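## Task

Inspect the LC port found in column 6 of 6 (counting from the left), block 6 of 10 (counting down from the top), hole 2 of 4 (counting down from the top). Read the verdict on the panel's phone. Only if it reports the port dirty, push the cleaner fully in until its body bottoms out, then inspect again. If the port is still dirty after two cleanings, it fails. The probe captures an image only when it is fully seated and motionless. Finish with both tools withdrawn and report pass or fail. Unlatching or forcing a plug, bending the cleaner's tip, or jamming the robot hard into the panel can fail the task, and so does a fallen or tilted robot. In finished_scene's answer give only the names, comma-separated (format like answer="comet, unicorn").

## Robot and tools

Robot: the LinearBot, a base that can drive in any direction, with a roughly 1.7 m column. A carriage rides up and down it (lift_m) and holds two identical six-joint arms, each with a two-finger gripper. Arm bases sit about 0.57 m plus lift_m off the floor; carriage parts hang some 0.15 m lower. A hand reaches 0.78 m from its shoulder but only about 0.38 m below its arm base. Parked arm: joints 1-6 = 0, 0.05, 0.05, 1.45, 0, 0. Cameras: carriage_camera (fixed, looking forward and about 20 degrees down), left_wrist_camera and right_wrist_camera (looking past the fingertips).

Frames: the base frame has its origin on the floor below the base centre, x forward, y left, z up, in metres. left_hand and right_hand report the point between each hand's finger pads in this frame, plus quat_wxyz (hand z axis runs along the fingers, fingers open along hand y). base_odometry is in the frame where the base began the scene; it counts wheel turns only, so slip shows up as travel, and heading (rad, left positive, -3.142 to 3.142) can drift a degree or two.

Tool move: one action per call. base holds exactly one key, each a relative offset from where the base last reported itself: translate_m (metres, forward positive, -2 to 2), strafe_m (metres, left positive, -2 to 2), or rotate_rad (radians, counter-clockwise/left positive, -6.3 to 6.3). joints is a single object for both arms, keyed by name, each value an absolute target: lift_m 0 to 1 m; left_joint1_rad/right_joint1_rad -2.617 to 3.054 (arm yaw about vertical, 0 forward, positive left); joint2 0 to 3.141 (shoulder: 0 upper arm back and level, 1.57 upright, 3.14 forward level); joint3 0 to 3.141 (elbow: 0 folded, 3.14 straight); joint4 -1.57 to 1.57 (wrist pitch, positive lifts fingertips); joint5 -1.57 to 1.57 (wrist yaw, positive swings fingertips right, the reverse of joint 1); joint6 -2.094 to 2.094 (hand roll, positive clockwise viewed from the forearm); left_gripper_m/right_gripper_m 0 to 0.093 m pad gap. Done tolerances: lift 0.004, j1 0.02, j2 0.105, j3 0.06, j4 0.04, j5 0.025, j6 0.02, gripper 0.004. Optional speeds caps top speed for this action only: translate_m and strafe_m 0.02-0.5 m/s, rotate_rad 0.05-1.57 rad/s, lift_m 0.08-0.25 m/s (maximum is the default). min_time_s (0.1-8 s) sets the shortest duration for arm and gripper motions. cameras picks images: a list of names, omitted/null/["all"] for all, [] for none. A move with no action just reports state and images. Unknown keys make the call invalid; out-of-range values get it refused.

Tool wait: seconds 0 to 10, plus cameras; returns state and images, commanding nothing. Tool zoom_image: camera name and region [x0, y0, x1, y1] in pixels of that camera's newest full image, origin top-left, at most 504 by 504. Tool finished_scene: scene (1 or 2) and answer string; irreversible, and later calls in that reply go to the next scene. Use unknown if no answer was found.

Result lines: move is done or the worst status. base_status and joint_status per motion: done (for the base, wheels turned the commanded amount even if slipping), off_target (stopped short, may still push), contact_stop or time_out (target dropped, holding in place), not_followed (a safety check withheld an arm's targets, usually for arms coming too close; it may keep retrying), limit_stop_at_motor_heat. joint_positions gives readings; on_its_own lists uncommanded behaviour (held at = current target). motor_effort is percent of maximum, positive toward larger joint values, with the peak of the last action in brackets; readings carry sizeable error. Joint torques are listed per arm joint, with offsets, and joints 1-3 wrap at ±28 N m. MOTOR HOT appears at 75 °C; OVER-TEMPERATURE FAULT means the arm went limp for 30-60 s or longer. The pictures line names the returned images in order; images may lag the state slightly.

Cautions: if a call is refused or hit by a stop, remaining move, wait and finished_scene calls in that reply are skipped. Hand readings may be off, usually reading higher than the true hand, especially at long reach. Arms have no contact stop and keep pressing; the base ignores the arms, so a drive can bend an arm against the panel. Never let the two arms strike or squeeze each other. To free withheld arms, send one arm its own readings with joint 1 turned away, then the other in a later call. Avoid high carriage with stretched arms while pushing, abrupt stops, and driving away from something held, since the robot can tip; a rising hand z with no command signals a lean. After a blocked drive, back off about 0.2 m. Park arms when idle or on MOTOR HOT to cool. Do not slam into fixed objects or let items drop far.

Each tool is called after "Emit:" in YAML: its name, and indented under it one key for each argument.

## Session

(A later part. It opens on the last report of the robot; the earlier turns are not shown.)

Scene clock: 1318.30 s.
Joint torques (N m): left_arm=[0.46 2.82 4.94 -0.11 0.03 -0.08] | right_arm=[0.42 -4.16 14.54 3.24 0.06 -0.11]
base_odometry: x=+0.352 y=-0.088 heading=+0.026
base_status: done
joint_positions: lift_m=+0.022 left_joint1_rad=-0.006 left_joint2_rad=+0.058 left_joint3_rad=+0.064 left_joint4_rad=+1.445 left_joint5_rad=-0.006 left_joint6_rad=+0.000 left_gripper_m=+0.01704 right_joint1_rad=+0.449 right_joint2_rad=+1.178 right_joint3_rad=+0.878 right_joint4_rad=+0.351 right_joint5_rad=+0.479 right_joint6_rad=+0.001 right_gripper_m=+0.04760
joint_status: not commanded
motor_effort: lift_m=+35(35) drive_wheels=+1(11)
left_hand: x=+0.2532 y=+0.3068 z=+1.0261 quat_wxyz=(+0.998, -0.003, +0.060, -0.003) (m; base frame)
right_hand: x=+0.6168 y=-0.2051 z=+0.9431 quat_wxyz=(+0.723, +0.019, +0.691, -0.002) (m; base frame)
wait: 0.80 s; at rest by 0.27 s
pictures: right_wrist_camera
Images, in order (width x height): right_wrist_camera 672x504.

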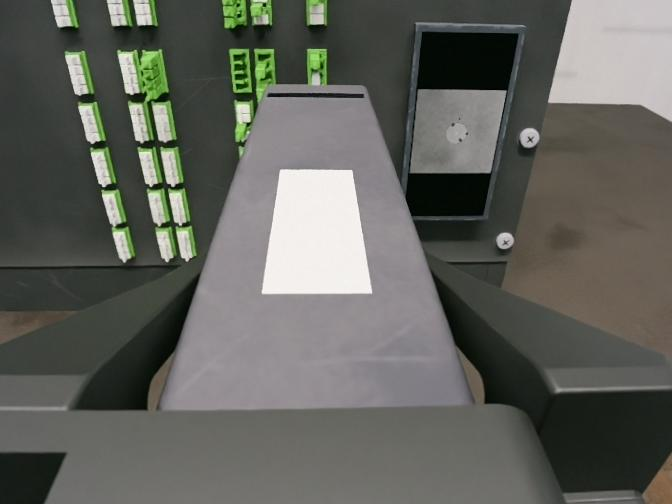

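Emit:
move:
  base: {"strafe_m": 0.001}
  joints: {"right_joint4_rad": 0.415}
  speeds: {"strafe_m": 0.02}
  cameras: []

Emit:
wait:
  seconds: 0.8
  cameras: ["right_wrist_camera"]

Emit:
zoom_image:
  camera: "right_wrist_camera"
  region: [300, 45, 335, 80]

Scene clock: 1322.50 s.
Joint torques (N m): left_arm=[0.27 2.88 4.89 -0.1 -0.01 -0.08] | right_arm=[0.13 -4.25 14.49 3.35 0.03 -0.11]
move: off_target
base_odometry: x=+0.352 y=-0.087 heading=+0.026
base_status: done
joint_positions: lift_m=+0.022 left_joint1_rad=-0.005 left_joint2_rad=+0.058 left_joint3_rad=+0.064 left_joint4_rad=+1.445 left_joint5_rad=-0.005 left_joint6_rad=+0.000 left_gripper_m=+0.01704 right_joint1_rad=+0.452 right_joint2_rad=+1.178 right_joint3_rad=+0.878 right_joint4_rad=+0.351 right_joint5_rad=+0.482 right_joint6_rad=+0.001 right_gripper_m=+0.04760
joint_status: right_joint4_rad off_target (ended at +0.351, target +0.415)
motor_effort: lift_m=+35(35) drive_wheels=+0(2)
left_hand: x=+0.2532 y=+0.3067 z=+1.0261 quat_wxyz=(+0.998, -0.002, +0.060, -0.002) (m; base frame)
right_hand: x=+0.6165 y=-0.2044 z=+0.9431 quat_wxyz=(+0.723, +0.019, +0.691, -0.002) (m; base frame)
pictures: none
No camera images: "cameras" was empty.

Scene clock: 1323.30 s.
Joint torques (N m): left_arm=[0.34 2.85 4.93 -0.11 0.02 -0.08] | right_arm=[0.23 -4.27 14.52 3.35 0.02 -0.12]
base_odometry: x=+0.352 y=-0.087 heading=+0.026
base_status: done
joint_positions: lift_m=+0.022 left_joint1_rad=-0.005 left_joint2_rad=+0.058 left_joint3_rad=+0.064 left_joint4_rad=+1.445 left_joint5_rad=-0.005 left_joint6_rad=+0.000 left_gripper_m=+0.01704 right_joint1_rad=+0.452 right_joint2_rad=+1.178 right_joint3_rad=+0.878 right_joint4_rad=+0.351 right_joint5_rad=+0.482 right_joint6_rad=+0.001 right_gripper_m=+0.04760
joint_status: right_joint4_rad off_target (ended at +0.351, target +0.415)
motor_effort: lift_m=+35(35) drive_wheels=+2(2)
left_hand: x=+0.2532 y=+0.3067 z=+1.0261 quat_wxyz=(+0.998, -0.002, +0.060, -0.002) (m; base frame)
right_hand: x=+0.6165 y=-0.2045 z=+0.9431 quat_wxyz=(+0.723, +0.019, +0.691, -0.002) (m; base frame)
wait: 0.80 s; at rest by 0.27 s
pictures: right_wrist_camera
Images, in order (width x height): right_wrist_camera 672x504.

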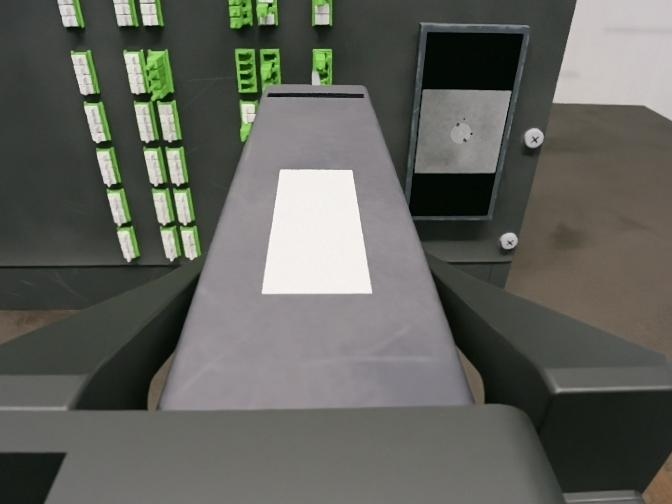

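Scaled by 14.400.

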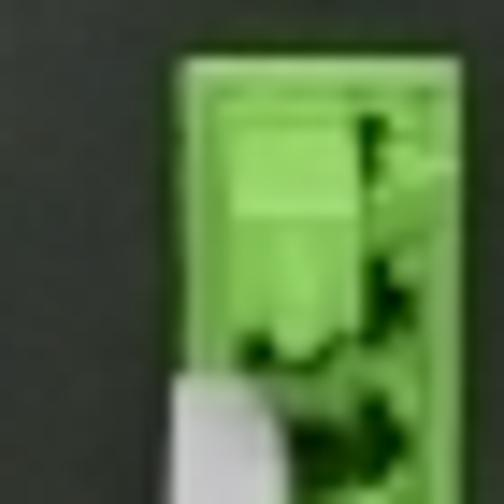

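Emit:
move:
  base: {"strafe_m": -0.001}
  speeds: {"strafe_m": 0.02}
  cameras: []

Emit:
wait:
  seconds: 0.8
  cameras: ["right_wrist_camera"]

Emit:
zoom_image:
  camera: "right_wrist_camera"
  region: [300, 45, 335, 80]

Scene clock: 1326.83 s.
Joint torques (N m): left_arm=[0.61 2.92 4.81 -0.09 0.02 -0.09] | right_arm=[0.24 -4.33 14.46 3.34 -0.03 -0.11]
move: done
base_odometry: x=+0.352 y=-0.088 heading=+0.026
base_status: done
joint_positions: lift_m=+0.022 left_joint1_rad=-0.005 left_joint2_rad=+0.058 left_joint3_rad=+0.064 left_joint4_rad=+1.445 left_joint5_rad=-0.005 left_joint6_rad=+0.000 left_gripper_m=+0.01704 right_joint1_rad=+0.452 right_joint2_rad=+1.178 right_joint3_rad=+0.878 right_joint4_rad=+0.351 right_joint5_rad=+0.484 right_joint6_rad=+0.001 right_gripper_m=+0.04760
joint_status: not commanded
motor_effort: lift_m=+35(35) drive_wheels=-3(7)
left_hand: x=+0.2532 y=+0.3066 z=+1.0261 quat_wxyz=(+0.998, -0.002, +0.060, -0.002) (m; base frame)
right_hand: x=+0.6165 y=-0.2047 z=+0.9431 quat_wxyz=(+0.723, +0.020, +0.691, -0.003) (m; base frame)
pictures: none
No camera images: "cameras" was empty.

Scene clock: 1327.63 s.
Joint torques (N m): left_arm=[0.29 2.81 4.93 -0.11 0.01 -0.08] | right_arm=[0.09 -4.29 14.52 3.33 0 -0.12]
base_odometry: x=+0.352 y=-0.088 heading=+0.026
base_status: done
joint_positions: lift_m=+0.022 left_joint1_rad=-0.005 left_joint2_rad=+0.058 left_joint3_rad=+0.064 left_joint4_rad=+1.445 left_joint5_rad=-0.005 left_joint6_rad=+0.000 left_gripper_m=+0.01704 right_joint1_rad=+0.452 right_joint2_rad=+1.178 right_joint3_rad=+0.878 right_joint4_rad=+0.351 right_joint5_rad=+0.484 right_joint6_rad=+0.001 right_gripper_m=+0.04760
joint_status: not commanded
motor_effort: lift_m=+35(35) drive_wheels=-5(7)
left_hand: x=+0.2532 y=+0.3066 z=+1.0261 quat_wxyz=(+0.998, -0.002, +0.060, -0.002) (m; base frame)
right_hand: x=+0.6165 y=-0.2047 z=+0.9431 quat_wxyz=(+0.723, +0.020, +0.691, -0.003) (m; base frame)
wait: 0.80 s; at rest by 0.27 s
pictures: right_wrist_camera
Images, in order (width x height): right_wrist_camera 672x504.

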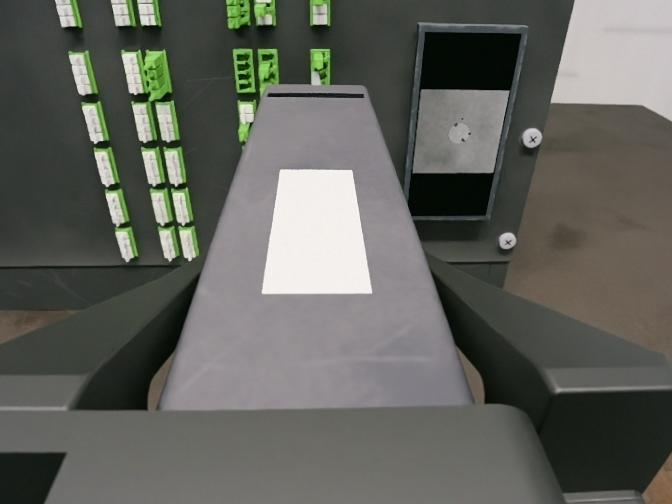

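Scaled by 14.400.

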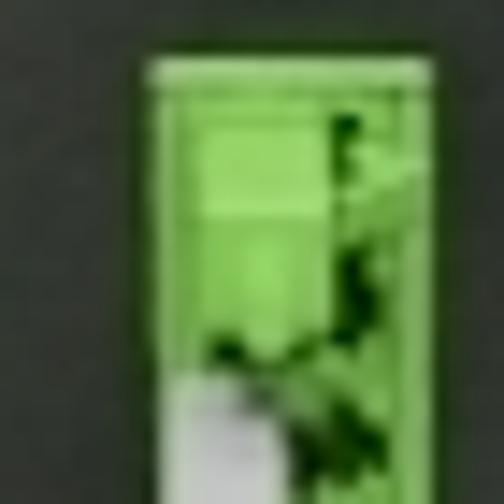

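Emit:
move:
  base: {"strafe_m": -0.001}
  speeds: {"strafe_m": 0.02}
  cameras: []

Emit:
wait:
  seconds: 0.8
  cameras: ["right_wrist_camera"]

Emit:
zoom_image:
  camera: "right_wrist_camera"
  region: [300, 45, 335, 80]

Scene clock: 1330.80 s.
Joint torques (N m): left_arm=[0.38 2.89 5.04 -0.11 0.02 -0.09] | right_arm=[0.13 -4.26 14.42 3.35 -0.01 -0.11]
move: done
base_odometry: x=+0.352 y=-0.088 heading=+0.027
base_status: done
joint_positions: lift_m=+0.022 left_joint1_rad=-0.004 left_joint2_rad=+0.058 left_joint3_rad=+0.064 left_joint4_rad=+1.445 left_joint5_rad=-0.004 left_joint6_rad=+0.000 left_gripper_m=+0.01704 right_joint1_rad=+0.453 right_joint2_rad=+1.178 right_joint3_rad=+0.878 right_joint4_rad=+0.351 right_joint5_rad=+0.485 right_joint6_rad=+0.001 right_gripper_m=+0.04760
joint_status: not commanded
motor_effort: lift_m=+35(35) drive_wheels=-4(6)
left_hand: x=+0.2532 y=+0.3065 z=+1.0261 quat_wxyz=(+0.998, -0.002, +0.060, -0.002) (m; base frame)
right_hand: x=+0.6164 y=-0.2047 z=+0.9431 quat_wxyz=(+0.723, +0.020, +0.691, -0.003) (m; base frame)
pictures: none
No camera images: "cameras" was empty.

Scene clock: 1331.60 s.
Joint torques (N m): left_arm=[0.25 2.82 4.94 -0.11 0 -0.08] | right_arm=[0.05 -4.4 14.5 3.34 -0.01 -0.12]
base_odometry: x=+0.352 y=-0.088 heading=+0.027
base_status: done
joint_positions: lift_m=+0.022 left_joint1_rad=-0.004 left_joint2_rad=+0.058 left_joint3_rad=+0.064 left_joint4_rad=+1.445 left_joint5_rad=-0.004 left_joint6_rad=+0.000 left_gripper_m=+0.01704 right_joint1_rad=+0.453 right_joint2_rad=+1.178 right_joint3_rad=+0.878 right_joint4_rad=+0.351 right_joint5_rad=+0.485 right_joint6_rad=+0.001 right_gripper_m=+0.04760
joint_status: not commanded
motor_effort: lift_m=+35(35) drive_wheels=-5(6)
left_hand: x=+0.2532 y=+0.3065 z=+1.0261 quat_wxyz=(+0.998, -0.002, +0.060, -0.002) (m; base frame)
right_hand: x=+0.6164 y=-0.2047 z=+0.9431 quat_wxyz=(+0.723, +0.020, +0.691, -0.003) (m; base frame)
wait: 0.80 s; at rest by 0.27 s
pictures: right_wrist_camera
Images, in order (width x height): right_wrist_camera 672x504.

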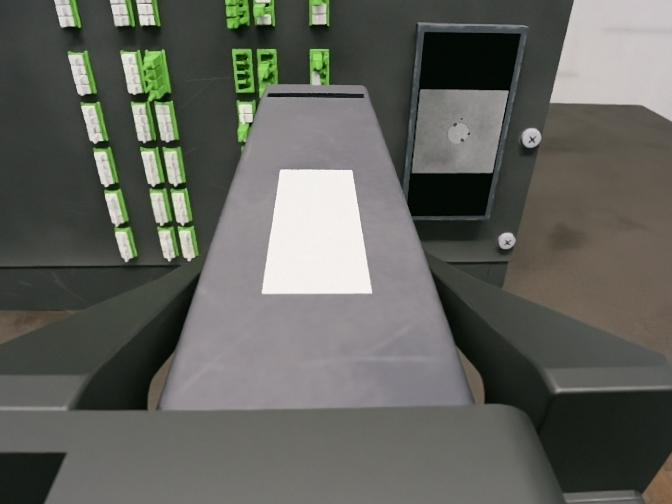

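Scaled by 14.400.

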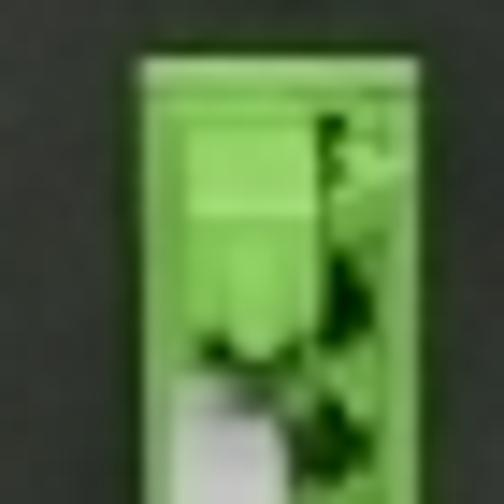

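Emit:
move:
  base: {"strafe_m": -0.001}
  speeds: {"strafe_m": 0.02}
  cameras: []

Emit:
wait:
  seconds: 0.8
  cameras: ["right_wrist_camera"]

Emit:
zoom_image:
  camera: "right_wrist_camera"
  region: [300, 45, 335, 80]

Scene clock: 1334.83 s.
Joint torques (N m): left_arm=[0.29 2.71 4.96 -0.11 -0.01 -0.08] | right_arm=[0.03 -4.27 14.49 3.35 -0.01 -0.13]
move: done
base_odometry: x=+0.352 y=-0.089 heading=+0.027
base_status: done
joint_positions: lift_m=+0.022 left_joint1_rad=-0.004 left_joint2_rad=+0.058 left_joint3_rad=+0.064 left_joint4_rad=+1.445 left_joint5_rad=-0.004 left_joint6_rad=+0.000 left_gripper_m=+0.01704 right_joint1_rad=+0.453 right_joint2_rad=+1.178 right_joint3_rad=+0.878 right_joint4_rad=+0.351 right_joint5_rad=+0.487 right_joint6_rad=+0.001 right_gripper_m=+0.04760
joint_status: not commanded
motor_effort: lift_m=+35(35) drive_wheels=+0(4)
left_hand: x=+0.2532 y=+0.3065 z=+1.0261 quat_wxyz=(+0.998, -0.002, +0.060, -0.002) (m; base frame)
right_hand: x=+0.6164 y=-0.2048 z=+0.9431 quat_wxyz=(+0.723, +0.020, +0.691, -0.003) (m; base frame)
pictures: none
No camera images: "cameras" was empty.

Scene clock: 1335.63 s.
Joint torques (N m): left_arm=[0.23 2.82 4.93 -0.11 0.01 -0.09] | right_arm=[0.08 -4.29 14.42 3.33 -0.02 -0.12]
base_odometry: x=+0.352 y=-0.089 heading=+0.027
base_status: done
joint_positions: lift_m=+0.022 left_joint1_rad=-0.004 left_joint2_rad=+0.058 left_joint3_rad=+0.064 left_joint4_rad=+1.445 left_joint5_rad=-0.004 left_joint6_rad=+0.000 left_gripper_m=+0.01704 right_joint1_rad=+0.453 right_joint2_rad=+1.178 right_joint3_rad=+0.878 right_joint4_rad=+0.351 right_joint5_rad=+0.487 right_joint6_rad=+0.001 right_gripper_m=+0.04760
joint_status: not commanded
motor_effort: lift_m=+35(35) drive_wheels=+2(4)
left_hand: x=+0.2532 y=+0.3065 z=+1.0261 quat_wxyz=(+0.998, -0.002, +0.060, -0.002) (m; base frame)
right_hand: x=+0.6164 y=-0.2048 z=+0.9431 quat_wxyz=(+0.723, +0.020, +0.691, -0.003) (m; base frame)
wait: 0.80 s; at rest by 0.27 s
pictures: right_wrist_camera
Images, in order (width x height): right_wrist_camera 672x504.

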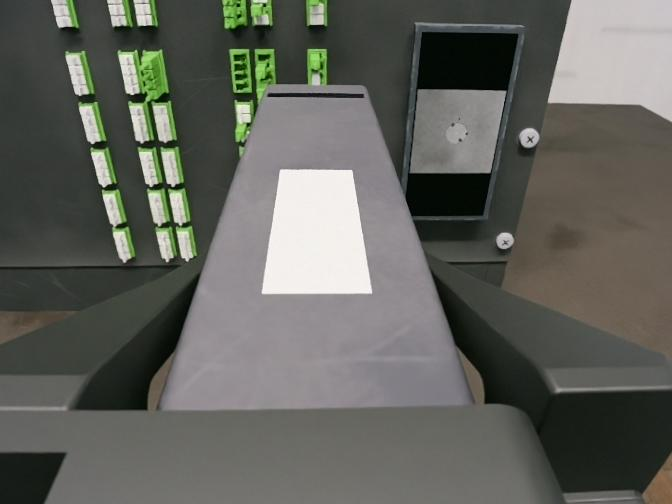

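Scaled by 14.400.

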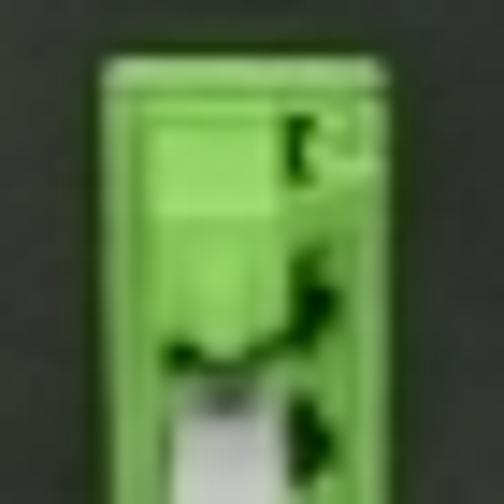

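Emit:
move:
  base: {"translate_m": 0.006}
  speeds: {"translate_m": 0.02}
  cameras: []

Emit:
wait:
  seconds: 0.8
  cameras: ["right_wrist_camera"]

Emit:
zoom_image:
  camera: "right_wrist_camera"
  region: [300, 45, 335, 80]

Scene clock: 1338.40 s.
Joint torques (N m): left_arm=[0.25 2.8 5.07 -0.16 0 -0.08] | right_arm=[0.08 -4.31 14.5 3.31 -0.02 -0.12]
move: done
base_odometry: x=+0.358 y=-0.089 heading=+0.027
base_status: done
joint_positions: lift_m=+0.022 left_joint1_rad=-0.004 left_joint2_rad=+0.058 left_joint3_rad=+0.064 left_joint4_rad=+1.447 left_joint5_rad=-0.004 left_joint6_rad=+0.000 left_gripper_m=+0.01704 right_joint1_rad=+0.453 right_joint2_rad=+1.179 right_joint3_rad=+0.878 right_joint4_rad=+0.355 right_joint5_rad=+0.487 right_joint6_rad=+0.001 right_gripper_m=+0.04760
joint_status: not commanded
motor_effort: lift_m=+35(35) drive_wheels=-3(11)
left_hand: x=+0.2527 y=+0.3065 z=+1.0261 quat_wxyz=(+0.998, -0.002, +0.058, -0.002) (m; base frame)
right_hand: x=+0.6164 y=-0.2048 z=+0.9439 quat_wxyz=(+0.724, +0.021, +0.690, -0.003) (m; base frame)
pictures: none
No camera images: "cameras" was empty.

Scene clock: 1339.20 s.
Joint torques (N m): left_arm=[0.27 2.82 4.94 -0.14 0 -0.09] | right_arm=[0.12 -4.31 14.46 3.27 -0.02 -0.11]
base_odometry: x=+0.358 y=-0.089 heading=+0.027
base_status: done
joint_positions: lift_m=+0.022 left_joint1_rad=-0.004 left_joint2_rad=+0.058 left_joint3_rad=+0.064 left_joint4_rad=+1.447 left_joint5_rad=-0.004 left_joint6_rad=+0.000 left_gripper_m=+0.01704 right_joint1_rad=+0.453 right_joint2_rad=+1.179 right_joint3_rad=+0.878 right_joint4_rad=+0.356 right_joint5_rad=+0.487 right_joint6_rad=+0.001 right_gripper_m=+0.04760
joint_status: not commanded
motor_effort: lift_m=+35(35) drive_wheels=-5(11)
left_hand: x=+0.2527 y=+0.3065 z=+1.0261 quat_wxyz=(+0.998, -0.002, +0.058, -0.002) (m; base frame)
right_hand: x=+0.6164 y=-0.2048 z=+0.9440 quat_wxyz=(+0.724, +0.021, +0.690, -0.003) (m; base frame)
wait: 0.80 s; at rest by 0.27 s
pictures: right_wrist_camera
Images, in order (width x height): right_wrist_camera 672x504.

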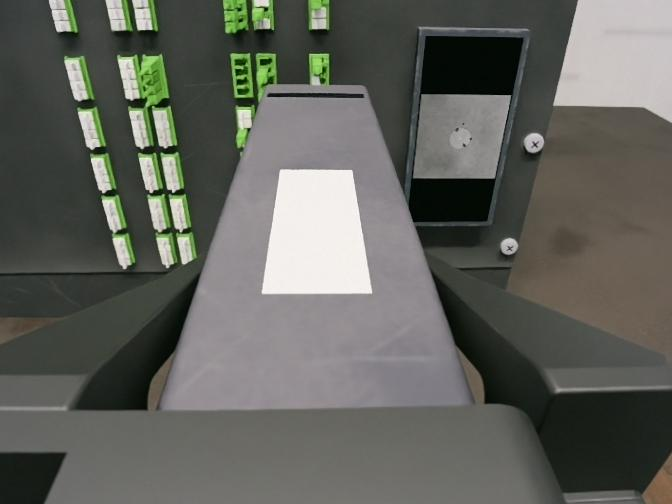

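Scaled by 14.400.

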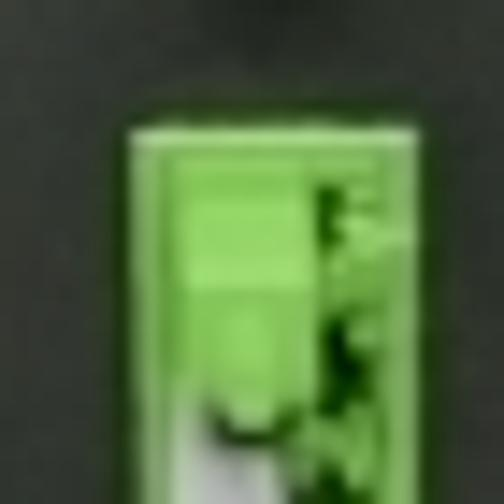

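Emit:
move:
  base: {"strafe_m": -0.0008}
  speeds: {"strafe_m": 0.02}
  cameras: []

Emit:
wait:
  seconds: 0.8
  cameras: ["right_wrist_camera"]

Emit:
zoom_image:
  camera: "right_wrist_camera"
  region: [300, 45, 335, 80]

Scene clock: 1345.27 s.
Joint torques (N m): left_arm=[0.17 2.8 4.94 -0.13 -0.03 -0.08] | right_arm=[0.06 -4.33 14.6 3.29 -0.02 -0.11]
move: done
base_odometry: x=+0.358 y=-0.090 heading=+0.028
base_status: done
joint_positions: lift_m=+0.022 left_joint1_rad=-0.004 left_joint2_rad=+0.058 left_joint3_rad=+0.064 left_joint4_rad=+1.447 left_joint5_rad=-0.003 left_joint6_rad=+0.000 left_gripper_m=+0.01704 right_joint1_rad=+0.453 right_joint2_rad=+1.179 right_joint3_rad=+0.878 right_joint4_rad=+0.356 right_joint5_rad=+0.487 right_joint6_rad=+0.001 right_gripper_m=+0.04760
joint_status: not commanded
motor_effort: lift_m=+35(35) drive_wheels=+2(4)
left_hand: x=+0.2527 y=+0.3064 z=+1.0261 quat_wxyz=(+0.998, -0.001, +0.058, -0.002) (m; base frame)
right_hand: x=+0.6164 y=-0.2048 z=+0.9440 quat_wxyz=(+0.724, +0.021, +0.690, -0.003) (m; base frame)
pictures: none
No camera images: "cameras" was empty.

Scene clock: 1346.07 s.
Joint torques (N m): left_arm=[0.21 2.84 4.92 -0.14 0 -0.09] | right_arm=[0.02 -4.38 14.54 3.29 0 -0.11]
base_odometry: x=+0.358 y=-0.090 heading=+0.028
base_status: done
joint_positions: lift_m=+0.022 left_joint1_rad=-0.004 left_joint2_rad=+0.058 left_joint3_rad=+0.064 left_joint4_rad=+1.447 left_joint5_rad=-0.003 left_joint6_rad=+0.000 left_gripper_m=+0.01704 right_joint1_rad=+0.453 right_joint2_rad=+1.179 right_joint3_rad=+0.878 right_joint4_rad=+0.356 right_joint5_rad=+0.487 right_joint6_rad=+0.001 right_gripper_m=+0.04760
joint_status: not commanded
motor_effort: lift_m=+35(35) drive_wheels=+2(4)
left_hand: x=+0.2527 y=+0.3064 z=+1.0261 quat_wxyz=(+0.998, -0.001, +0.058, -0.002) (m; base frame)
right_hand: x=+0.6164 y=-0.2048 z=+0.9440 quat_wxyz=(+0.724, +0.021, +0.690, -0.003) (m; base frame)
wait: 0.80 s; at rest by 0.27 s
pictures: right_wrist_camera
Images, in order (width x height): right_wrist_camera 672x504.

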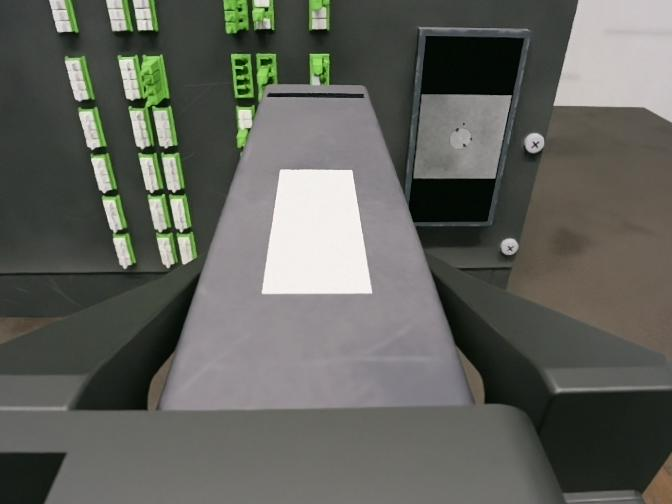

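Scaled by 14.400.

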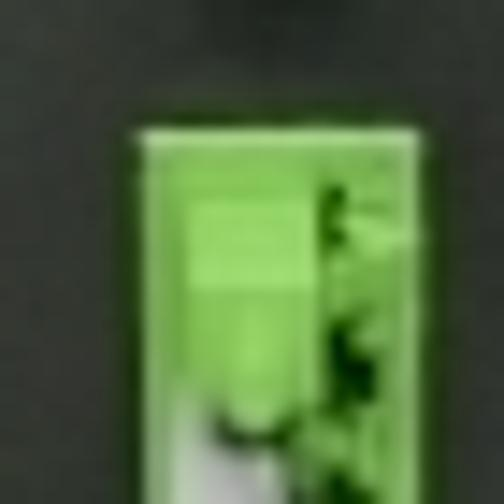

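Emit:
move:
  base: {"strafe_m": -0.001}
  speeds: {"strafe_m": 0.02}
  cameras: []

Emit:
wait:
  seconds: 0.8
  cameras: ["right_wrist_camera"]

Emit:
zoom_image:
  camera: "right_wrist_camera"
  region: [300, 45, 335, 80]

Scene clock: 1348.87 s.
Joint torques (N m): left_arm=[0.03 2.84 4.96 -0.13 -0.03 -0.09] | right_arm=[-0.02 -4.34 14.54 3.26 -0.01 -0.11]
move: done
base_odometry: x=+0.358 y=-0.090 heading=+0.028
base_status: done
joint_positions: lift_m=+0.022 left_joint1_rad=-0.003 left_joint2_rad=+0.058 left_joint3_rad=+0.064 left_joint4_rad=+1.447 left_joint5_rad=-0.003 left_joint6_rad=+0.000 left_gripper_m=+0.01704 right_joint1_rad=+0.453 right_joint2_rad=+1.179 right_joint3_rad=+0.878 right_joint4_rad=+0.356 right_joint5_rad=+0.486 right_joint6_rad=+0.001 right_gripper_m=+0.04760
joint_status: not commanded
motor_effort: lift_m=+35(35) drive_wheels=+2(4)
left_hand: x=+0.2527 y=+0.3063 z=+1.0261 quat_wxyz=(+0.998, -0.001, +0.058, -0.002) (m; base frame)
right_hand: x=+0.6164 y=-0.2045 z=+0.9440 quat_wxyz=(+0.724, +0.021, +0.690, -0.002) (m; base frame)
pictures: none
No camera images: "cameras" was empty.

Scene clock: 1349.67 s.
Joint torques (N m): left_arm=[0.21 2.84 4.94 -0.14 -0.01 -0.08] | right_arm=[-0.01 -4.3 14.46 3.27 -0.02 -0.11]
base_odometry: x=+0.358 y=-0.090 heading=+0.028
base_status: done
joint_positions: lift_m=+0.022 left_joint1_rad=-0.003 left_joint2_rad=+0.058 left_joint3_rad=+0.064 left_joint4_rad=+1.447 left_joint5_rad=-0.003 left_joint6_rad=+0.000 left_gripper_m=+0.01704 right_joint1_rad=+0.453 right_joint2_rad=+1.179 right_joint3_rad=+0.878 right_joint4_rad=+0.356 right_joint5_rad=+0.486 right_joint6_rad=+0.001 right_gripper_m=+0.04760
joint_status: not commanded
motor_effort: lift_m=+35(35) drive_wheels=+0(4)
left_hand: x=+0.2527 y=+0.3063 z=+1.0261 quat_wxyz=(+0.998, -0.001, +0.058, -0.002) (m; base frame)
right_hand: x=+0.6164 y=-0.2045 z=+0.9440 quat_wxyz=(+0.724, +0.021, +0.690, -0.002) (m; base frame)
wait: 0.80 s; at rest by 0.27 s
pictures: right_wrist_camera
Images, in order (width x height): right_wrist_camera 672x504.

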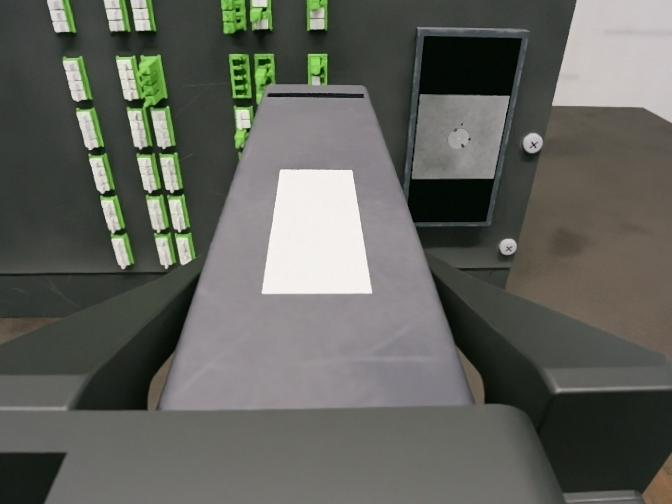

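Scaled by 14.400.

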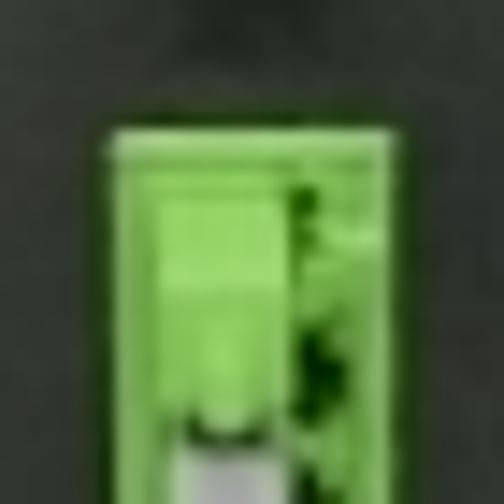

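Emit:
move:
  base: {"translate_m": 0.003}
  speeds: {"translate_m": 0.02}
  cameras: []

Emit:
wait:
  seconds: 0.8
  cameras: ["right_wrist_camera"]

Emit:
zoom_image:
  camera: "right_wrist_camera"
  region: [300, 45, 335, 80]

Scene clock: 1353.33 s.
Joint torques (N m): left_arm=[0.24 2.63 4.94 -0.15 -0.01 -0.09] | right_arm=[-0.61 -3.78 14.52 3.35 -0.11 -0.13]
move: done
base_odometry: x=+0.361 y=-0.090 heading=+0.028
base_status: done
joint_positions: lift_m=+0.022 left_joint1_rad=-0.003 left_joint2_rad=+0.058 left_joint3_rad=+0.064 left_joint4_rad=+1.448 left_joint5_rad=-0.003 left_joint6_rad=+0.000 left_gripper_m=+0.01704 right_joint1_rad=+0.460 right_joint2_rad=+1.172 right_joint3_rad=+0.878 right_joint4_rad=+0.348 right_joint5_rad=+0.497 right_joint6_rad=+0.001 right_gripper_m=+0.04760
joint_status: not commanded
motor_effort: lift_m=+35(35) drive_wheels=-1(10)
left_hand: x=+0.2525 y=+0.3063 z=+1.0262 quat_wxyz=(+0.998, -0.001, +0.058, -0.002) (m; base frame)
right_hand: x=+0.6143 y=-0.2046 z=+0.9449 quat_wxyz=(+0.724, +0.022, +0.690, -0.004) (m; base frame)
pictures: none
No camera images: "cameras" was empty.

Scene clock: 1354.13 s.
Joint torques (N m): left_arm=[0.21 2.82 4.96 -0.15 -0.01 -0.08] | right_arm=[-0.65 -3.7 14.5 3.36 -0.16 -0.12]
base_odometry: x=+0.361 y=-0.090 heading=+0.028
base_status: done
joint_positions: lift_m=+0.022 left_joint1_rad=-0.003 left_joint2_rad=+0.058 left_joint3_rad=+0.064 left_joint4_rad=+1.448 left_joint5_rad=-0.003 left_joint6_rad=+0.000 left_gripper_m=+0.01704 right_joint1_rad=+0.460 right_joint2_rad=+1.172 right_joint3_rad=+0.878 right_joint4_rad=+0.348 right_joint5_rad=+0.497 right_joint6_rad=+0.001 right_gripper_m=+0.04760
joint_status: not commanded
motor_effort: lift_m=+35(35) drive_wheels=+1(10)
left_hand: x=+0.2525 y=+0.3063 z=+1.0262 quat_wxyz=(+0.998, -0.001, +0.058, -0.002) (m; base frame)
right_hand: x=+0.6143 y=-0.2046 z=+0.9449 quat_wxyz=(+0.724, +0.022, +0.690, -0.004) (m; base frame)
wait: 0.80 s; at rest by 0.27 s
pictures: right_wrist_camera
Images, in order (width x height): right_wrist_camera 672x504.

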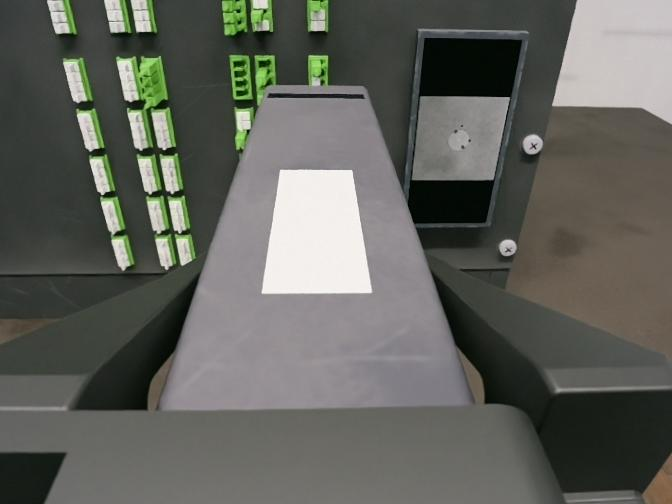

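Scaled by 14.400.

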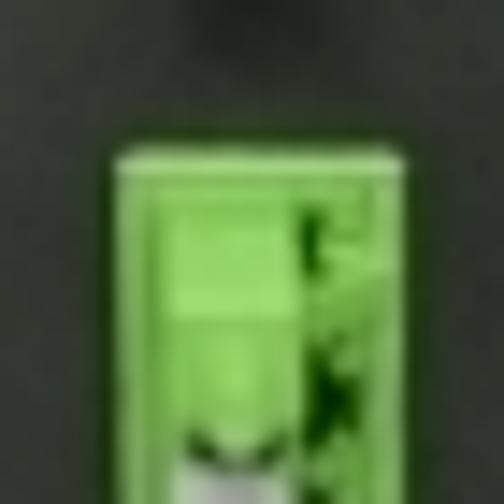

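Emit:
move:
  base: {"translate_m": -0.004}
  speeds: {"translate_m": 0.02}
  cameras: []

Emit:
wait:
  seconds: 0.8
  cameras: ["right_wrist_camera"]

Emit:
zoom_image:
  camera: "right_wrist_camera"
  region: [300, 45, 335, 80]

Scene clock: 1359.20 s.
Joint torques (N m): left_arm=[0.2 2.85 4.96 -0.14 -0.01 -0.08] | right_arm=[-0.68 -4.05 14.46 3.37 -0.15 -0.13]
move: done
base_odometry: x=+0.357 y=-0.090 heading=+0.028
base_status: done
joint_positions: lift_m=+0.022 left_joint1_rad=-0.003 left_joint2_rad=+0.058 left_joint3_rad=+0.064 left_joint4_rad=+1.448 left_joint5_rad=-0.003 left_joint6_rad=+0.000 left_gripper_m=+0.01704 right_joint1_rad=+0.460 right_joint2_rad=+1.175 right_joint3_rad=+0.878 right_joint4_rad=+0.350 right_joint5_rad=+0.497 right_joint6_rad=+0.001 right_gripper_m=+0.04760
joint_status: not commanded
motor_effort: lift_m=+35(35) drive_wheels=+1(11)
left_hand: x=+0.2525 y=+0.3063 z=+1.0262 quat_wxyz=(+0.998, -0.001, +0.058, -0.002) (m; base frame)
right_hand: x=+0.6151 y=-0.2042 z=+0.9439 quat_wxyz=(+0.723, +0.022, +0.690, -0.004) (m; base frame)
pictures: none
No camera images: "cameras" was empty.

Scene clock: 1360.00 s.
Joint torques (N m): left_arm=[0.2 2.82 4.93 -0.15 -0.01 -0.08] | right_arm=[-0.65 -4.05 14.46 3.32 -0.15 -0.11]
base_odometry: x=+0.357 y=-0.090 heading=+0.028
base_status: done
joint_positions: lift_m=+0.022 left_joint1_rad=-0.003 left_joint2_rad=+0.058 left_joint3_rad=+0.064 left_joint4_rad=+1.448 left_joint5_rad=-0.003 left_joint6_rad=+0.000 left_gripper_m=+0.01704 right_joint1_rad=+0.460 right_joint2_rad=+1.175 right_joint3_rad=+0.878 right_joint4_rad=+0.351 right_joint5_rad=+0.497 right_joint6_rad=+0.001 right_gripper_m=+0.04760
joint_status: not commanded
motor_effort: lift_m=+35(35) drive_wheels=+0(11)
left_hand: x=+0.2525 y=+0.3063 z=+1.0262 quat_wxyz=(+0.998, -0.001, +0.058, -0.002) (m; base frame)
right_hand: x=+0.6151 y=-0.2042 z=+0.9441 quat_wxyz=(+0.723, +0.022, +0.690, -0.004) (m; base frame)
wait: 0.80 s; at rest by 0.27 s
pictures: right_wrist_camera
Images, in order (width x height): right_wrist_camera 672x504.

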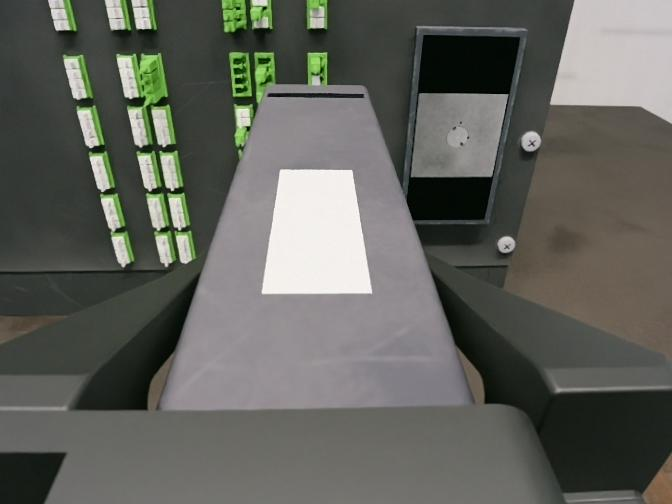

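Scaled by 14.400.

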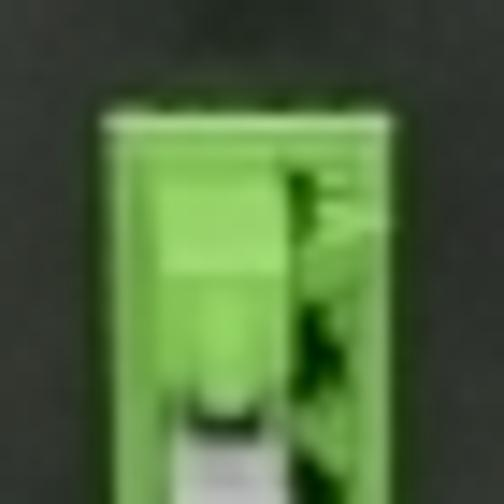

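Emit:
move:
  base: {"strafe_m": 0.0006}
  speeds: {"strafe_m": 0.02}
  cameras: []

Emit:
wait:
  seconds: 0.8
  cameras: ["right_wrist_camera"]

Emit:
zoom_image:
  camera: "right_wrist_camera"
  region: [300, 45, 335, 80]

Scene clock: 1365.30 s.
Joint torques (N m): left_arm=[0.24 2.71 4.88 -0.13 -0.01 -0.08] | right_arm=[-0.68 -4.04 14.52 3.35 -0.13 -0.11]
move: done
base_odometry: x=+0.357 y=-0.090 heading=+0.029
base_status: done
joint_positions: lift_m=+0.022 left_joint1_rad=-0.003 left_joint2_rad=+0.058 left_joint3_rad=+0.064 left_joint4_rad=+1.448 left_joint5_rad=-0.003 left_joint6_rad=+0.000 left_gripper_m=+0.01704 right_joint1_rad=+0.460 right_joint2_rad=+1.175 right_joint3_rad=+0.878 right_joint4_rad=+0.351 right_joint5_rad=+0.496 right_joint6_rad=+0.001 right_gripper_m=+0.04760
joint_status: not commanded
motor_effort: lift_m=+35(35) drive_wheels=-3(7)
left_hand: x=+0.2525 y=+0.3063 z=+1.0262 quat_wxyz=(+0.998, -0.001, +0.058, -0.002) (m; base frame)
right_hand: x=+0.6151 y=-0.2040 z=+0.9441 quat_wxyz=(+0.723, +0.022, +0.690, -0.004) (m; base frame)
pictures: none
No camera images: "cameras" was empty.

Scene clock: 1366.10 s.
Joint torques (N m): left_arm=[0.2 2.82 4.92 -0.14 -0.01 -0.09] | right_arm=[-0.62 -4.04 14.52 3.31 -0.11 -0.12]
base_odometry: x=+0.357 y=-0.090 heading=+0.029
base_status: done
joint_positions: lift_m=+0.022 left_joint1_rad=-0.003 left_joint2_rad=+0.058 left_joint3_rad=+0.064 left_joint4_rad=+1.448 left_joint5_rad=-0.003 left_joint6_rad=+0.000 left_gripper_m=+0.01704 right_joint1_rad=+0.460 right_joint2_rad=+1.175 right_joint3_rad=+0.878 right_joint4_rad=+0.351 right_joint5_rad=+0.496 right_joint6_rad=+0.001 right_gripper_m=+0.04760
joint_status: not commanded
motor_effort: lift_m=+35(35) drive_wheels=-2(7)
left_hand: x=+0.2525 y=+0.3063 z=+1.0262 quat_wxyz=(+0.998, -0.001, +0.058, -0.002) (m; base frame)
right_hand: x=+0.6151 y=-0.2040 z=+0.9441 quat_wxyz=(+0.723, +0.022, +0.690, -0.004) (m; base frame)
wait: 0.80 s; at rest by 0.27 s
pictures: right_wrist_camera
Images, in order (width x height): right_wrist_camera 672x504.

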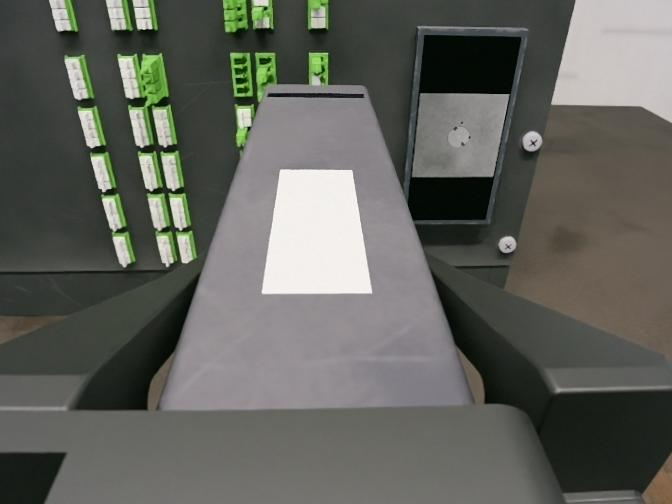

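Scaled by 14.400.

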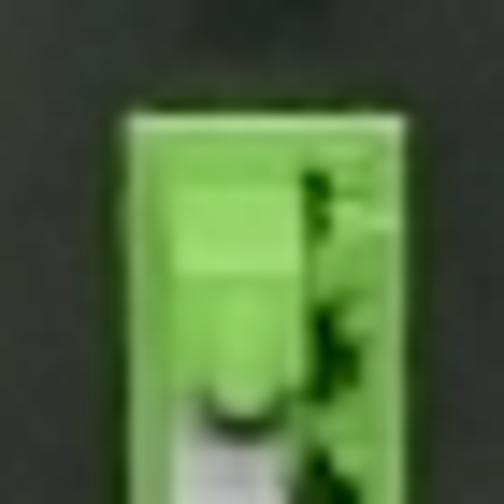

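Emit:
move:
  base: {"translate_m": 0.004}
  speeds: {"translate_m": 0.02}
  cameras: []

Emit:
wait:
  seconds: 0.8
  cameras: ["right_wrist_camera"]

Emit:
zoom_image:
  camera: "right_wrist_camera"
  region: [300, 45, 335, 80]

Scene clock: 1369.43 s.
Joint torques (N m): left_arm=[0.21 2.82 4.94 -0.15 0 -0.09] | right_arm=[-0.84 -3.97 14.46 3.35 -0.18 -0.11]
move: done
base_odometry: x=+0.361 y=-0.090 heading=+0.029
base_status: done
joint_positions: lift_m=+0.022 left_joint1_rad=-0.003 left_joint2_rad=+0.058 left_joint3_rad=+0.064 left_joint4_rad=+1.448 left_joint5_rad=-0.003 left_joint6_rad=+0.000 left_gripper_m=+0.01704 right_joint1_rad=+0.461 right_joint2_rad=+1.174 right_joint3_rad=+0.878 right_joint4_rad=+0.349 right_joint5_rad=+0.499 right_joint6_rad=+0.001 right_gripper_m=+0.04760
joint_status: not commanded
motor_effort: lift_m=+35(35) drive_wheels=+5(10)
left_hand: x=+0.2525 y=+0.3063 z=+1.0262 quat_wxyz=(+0.998, -0.001, +0.058, -0.002) (m; base frame)
right_hand: x=+0.6146 y=-0.2040 z=+0.9441 quat_wxyz=(+0.723, +0.022, +0.690, -0.004) (m; base frame)
pictures: none
No camera images: "cameras" was empty.

Scene clock: 1370.23 s.
Joint torques (N m): left_arm=[0.21 2.82 4.93 -0.15 -0.01 -0.08] | right_arm=[-0.79 -3.82 14.45 3.36 -0.17 -0.11]
base_odometry: x=+0.361 y=-0.090 heading=+0.029
base_status: done
joint_positions: lift_m=+0.022 left_joint1_rad=-0.003 left_joint2_rad=+0.058 left_joint3_rad=+0.064 left_joint4_rad=+1.448 left_joint5_rad=-0.003 left_joint6_rad=+0.000 left_gripper_m=+0.01704 right_joint1_rad=+0.461 right_joint2_rad=+1.174 right_joint3_rad=+0.878 right_joint4_rad=+0.349 right_joint5_rad=+0.499 right_joint6_rad=+0.001 right_gripper_m=+0.04760
joint_status: not commanded
motor_effort: lift_m=+35(35) drive_wheels=+4(10)
left_hand: x=+0.2525 y=+0.3063 z=+1.0262 quat_wxyz=(+0.998, -0.001, +0.058, -0.002) (m; base frame)
right_hand: x=+0.6146 y=-0.2040 z=+0.9441 quat_wxyz=(+0.723, +0.022, +0.690, -0.004) (m; base frame)
wait: 0.80 s; at rest by 0.27 s
pictures: right_wrist_camera
Images, in order (width x height): right_wrist_camera 672x504.

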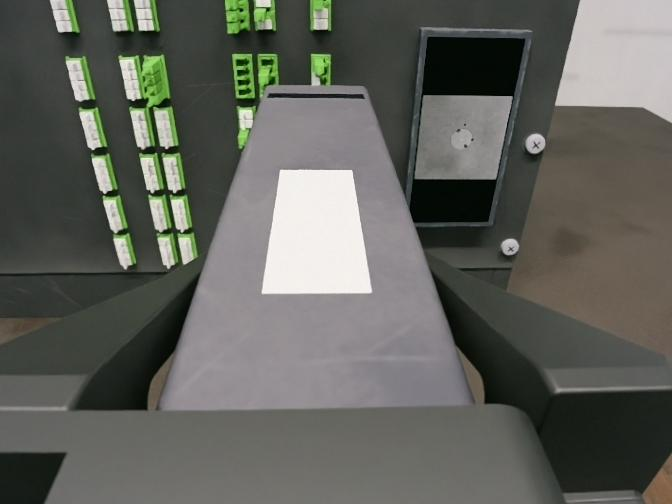

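Scaled by 14.400.

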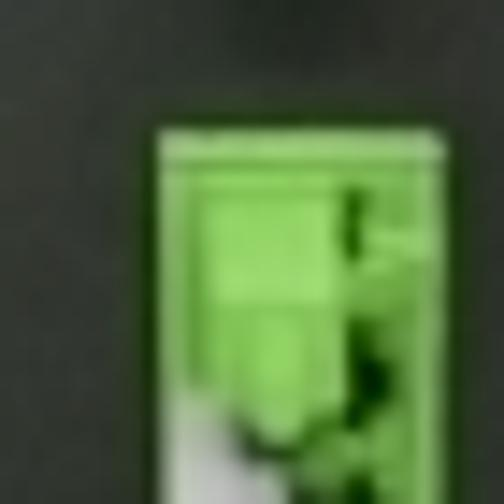

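Emit:
move:
  base: {"translate_m": -0.004}
  speeds: {"translate_m": 0.02}
  cameras: []

Emit:
move:
  base: {"strafe_m": -0.001}
  speeds: {"strafe_m": 0.02}
  cameras: []

Emit:
wait:
  seconds: 0.8
  cameras: ["right_wrist_camera"]

Emit:
zoom_image:
  camera: "right_wrist_camera"
  region: [300, 45, 335, 80]

Scene clock: 1374.10 s.
Joint torques (N m): left_arm=[0.23 2.69 4.92 -0.15 -0.01 -0.08] | right_arm=[-0.85 -4.14 14.5 3.29 -0.18 -0.12]
move: done
base_odometry: x=+0.357 y=-0.090 heading=+0.029
base_status: done
joint_positions: lift_m=+0.022 left_joint1_rad=-0.003 left_joint2_rad=+0.058 left_joint3_rad=+0.064 left_joint4_rad=+1.448 left_joint5_rad=-0.003 left_joint6_rad=+0.000 left_gripper_m=+0.01704 right_joint1_rad=+0.461 right_joint2_rad=+1.176 right_joint3_rad=+0.878 right_joint4_rad=+0.351 right_joint5_rad=+0.499 right_joint6_rad=+0.001 right_gripper_m=+0.04760
joint_status: not commanded
motor_effort: lift_m=+35(35) drive_wheels=-3(9)
left_hand: x=+0.2525 y=+0.3063 z=+1.0262 quat_wxyz=(+0.998, -0.001, +0.058, -0.002) (m; base frame)
right_hand: x=+0.6150 y=-0.2038 z=+0.9440 quat_wxyz=(+0.723, +0.022, +0.690, -0.004) (m; base frame)
pictures: none
No camera images: "cameras" was empty.

Scene clock: 1374.53 s.
Joint torques (N m): left_arm=[0.12 2.92 4.92 -0.16 -0.03 -0.08] | right_arm=[-0.8 -4.11 14.56 3.29 -0.15 -0.11]
move: done
base_odometry: x=+0.357 y=-0.090 heading=+0.029
base_status: done
joint_positions: lift_m=+0.022 left_joint1_rad=-0.003 left_joint2_rad=+0.058 left_joint3_rad=+0.064 left_joint4_rad=+1.448 left_joint5_rad=-0.003 left_joint6_rad=+0.000 left_gripper_m=+0.01704 right_joint1_rad=+0.461 right_joint2_rad=+1.176 right_joint3_rad=+0.878 right_joint4_rad=+0.352 right_joint5_rad=+0.497 right_joint6_rad=+0.001 right_gripper_m=+0.04760
joint_status: not commanded
motor_effort: lift_m=+35(35) drive_wheels=+2(4)
left_hand: x=+0.2525 y=+0.3063 z=+1.0262 quat_wxyz=(+0.998, -0.001, +0.058, -0.002) (m; base frame)
right_hand: x=+0.6151 y=-0.2037 z=+0.9440 quat_wxyz=(+0.723, +0.022, +0.690, -0.004) (m; base frame)
pictures: none
No camera images: "cameras" was empty.

Scene clock: 1375.33 s.
Joint torques (N m): left_arm=[0.17 2.8 4.9 -0.15 -0.01 -0.08] | right_arm=[-0.72 -4.1 14.53 3.3 -0.14 -0.11]
base_odometry: x=+0.357 y=-0.090 heading=+0.029
base_status: done
joint_positions: lift_m=+0.022 left_joint1_rad=-0.003 left_joint2_rad=+0.058 left_joint3_rad=+0.064 left_joint4_rad=+1.448 left_joint5_rad=-0.003 left_joint6_rad=+0.000 left_gripper_m=+0.01704 right_joint1_rad=+0.461 right_joint2_rad=+1.176 right_joint3_rad=+0.878 right_joint4_rad=+0.352 right_joint5_rad=+0.497 right_joint6_rad=+0.001 right_gripper_m=+0.04760
joint_status: not commanded
motor_effort: lift_m=+35(35) drive_wheels=-1(4)
left_hand: x=+0.2525 y=+0.3063 z=+1.0262 quat_wxyz=(+0.998, -0.001, +0.058, -0.002) (m; base frame)
right_hand: x=+0.6151 y=-0.2036 z=+0.9440 quat_wxyz=(+0.723, +0.022, +0.690, -0.003) (m; base frame)
wait: 0.80 s; at rest by 0.27 s
pictures: right_wrist_camera
Images, in order (width x height): right_wrist_camera 672x504.

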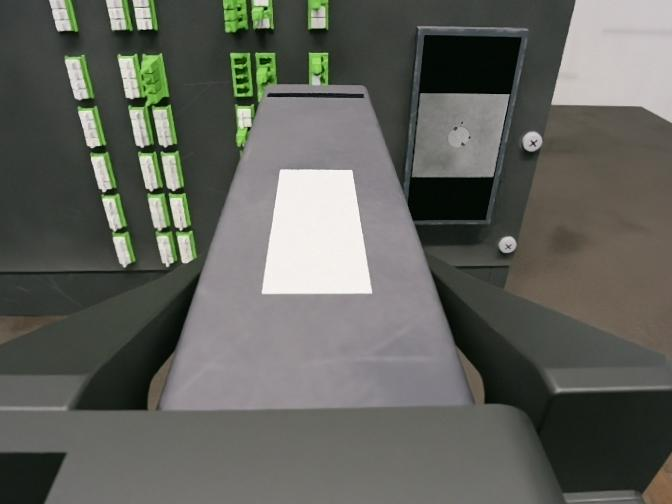

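Scaled by 14.400.

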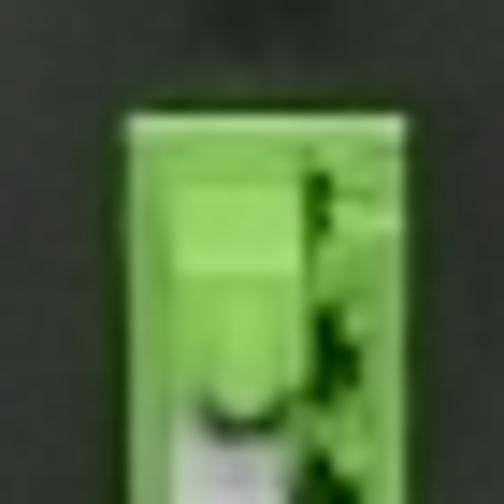

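Emit:
move:
  base: {"translate_m": 0.0015}
  speeds: {"translate_m": 0.02}
  cameras: []

Emit:
wait:
  seconds: 0.8
  cameras: ["right_wrist_camera"]

Emit:
zoom_image:
  camera: "right_wrist_camera"
  region: [300, 45, 335, 80]

Scene clock: 1382.97 s.
Joint torques (N m): left_arm=[0.17 2.71 4.94 -0.17 -0.01 -0.08] | right_arm=[-0.73 -4.4 14.46 3.26 -0.15 -0.12]
move: done
base_odometry: x=+0.358 y=-0.090 heading=+0.029
base_status: done
joint_positions: lift_m=+0.022 left_joint1_rad=-0.003 left_joint2_rad=+0.058 left_joint3_rad=+0.064 left_joint4_rad=+1.449 left_joint5_rad=-0.003 left_joint6_rad=+0.000 left_gripper_m=+0.01704 right_joint1_rad=+0.461 right_joint2_rad=+1.179 right_joint3_rad=+0.878 right_joint4_rad=+0.356 right_joint5_rad=+0.496 right_joint6_rad=+0.001 right_gripper_m=+0.04760
joint_status: not commanded
motor_effort: lift_m=+35(35) drive_wheels=-3(11)
left_hand: x=+0.2522 y=+0.3063 z=+1.0262 quat_wxyz=(+0.998, -0.001, +0.058, -0.002) (m; base frame)
right_hand: x=+0.6155 y=-0.2033 z=+0.9441 quat_wxyz=(+0.724, +0.022, +0.689, -0.003) (m; base frame)
pictures: none
No camera images: "cameras" was empty.

Scene clock: 1383.77 s.
Joint torques (N m): left_arm=[0.18 2.85 4.94 -0.17 -0.01 -0.09] | right_arm=[-0.79 -4.31 14.54 3.26 -0.15 -0.11]
base_odometry: x=+0.358 y=-0.090 heading=+0.029
base_status: done
joint_positions: lift_m=+0.022 left_joint1_rad=-0.003 left_joint2_rad=+0.058 left_joint3_rad=+0.064 left_joint4_rad=+1.449 left_joint5_rad=-0.003 left_joint6_rad=+0.000 left_gripper_m=+0.01704 right_joint1_rad=+0.461 right_joint2_rad=+1.179 right_joint3_rad=+0.878 right_joint4_rad=+0.356 right_joint5_rad=+0.496 right_joint6_rad=+0.001 right_gripper_m=+0.04760
joint_status: not commanded
motor_effort: lift_m=+35(35) drive_wheels=-1(11)
left_hand: x=+0.2522 y=+0.3063 z=+1.0262 quat_wxyz=(+0.998, -0.001, +0.058, -0.002) (m; base frame)
right_hand: x=+0.6155 y=-0.2033 z=+0.9441 quat_wxyz=(+0.724, +0.022, +0.689, -0.003) (m; base frame)
wait: 0.80 s; at rest by 0.27 s
pictures: right_wrist_camera
Images, in order (width x height): right_wrist_camera 672x504.

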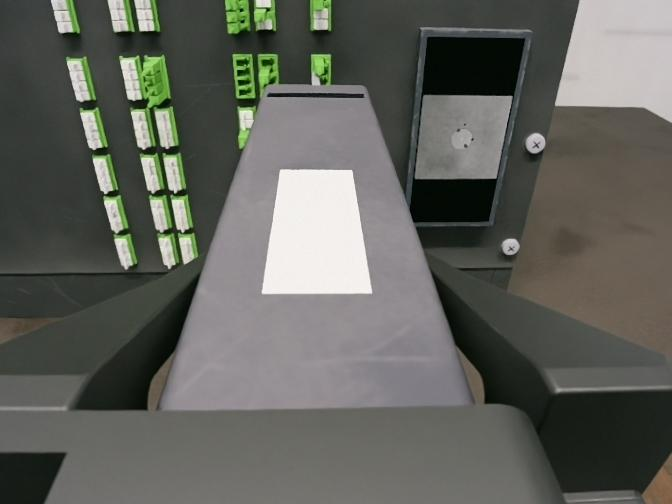

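Scaled by 14.400.

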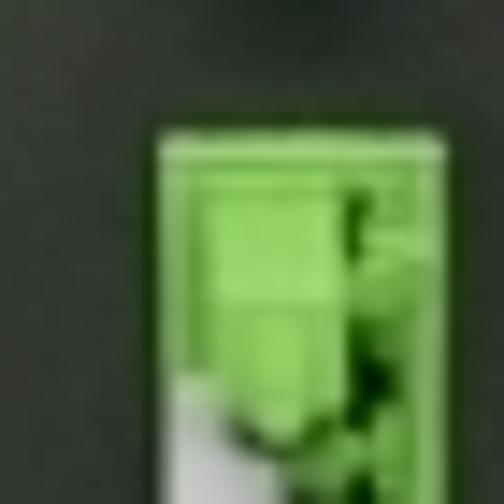

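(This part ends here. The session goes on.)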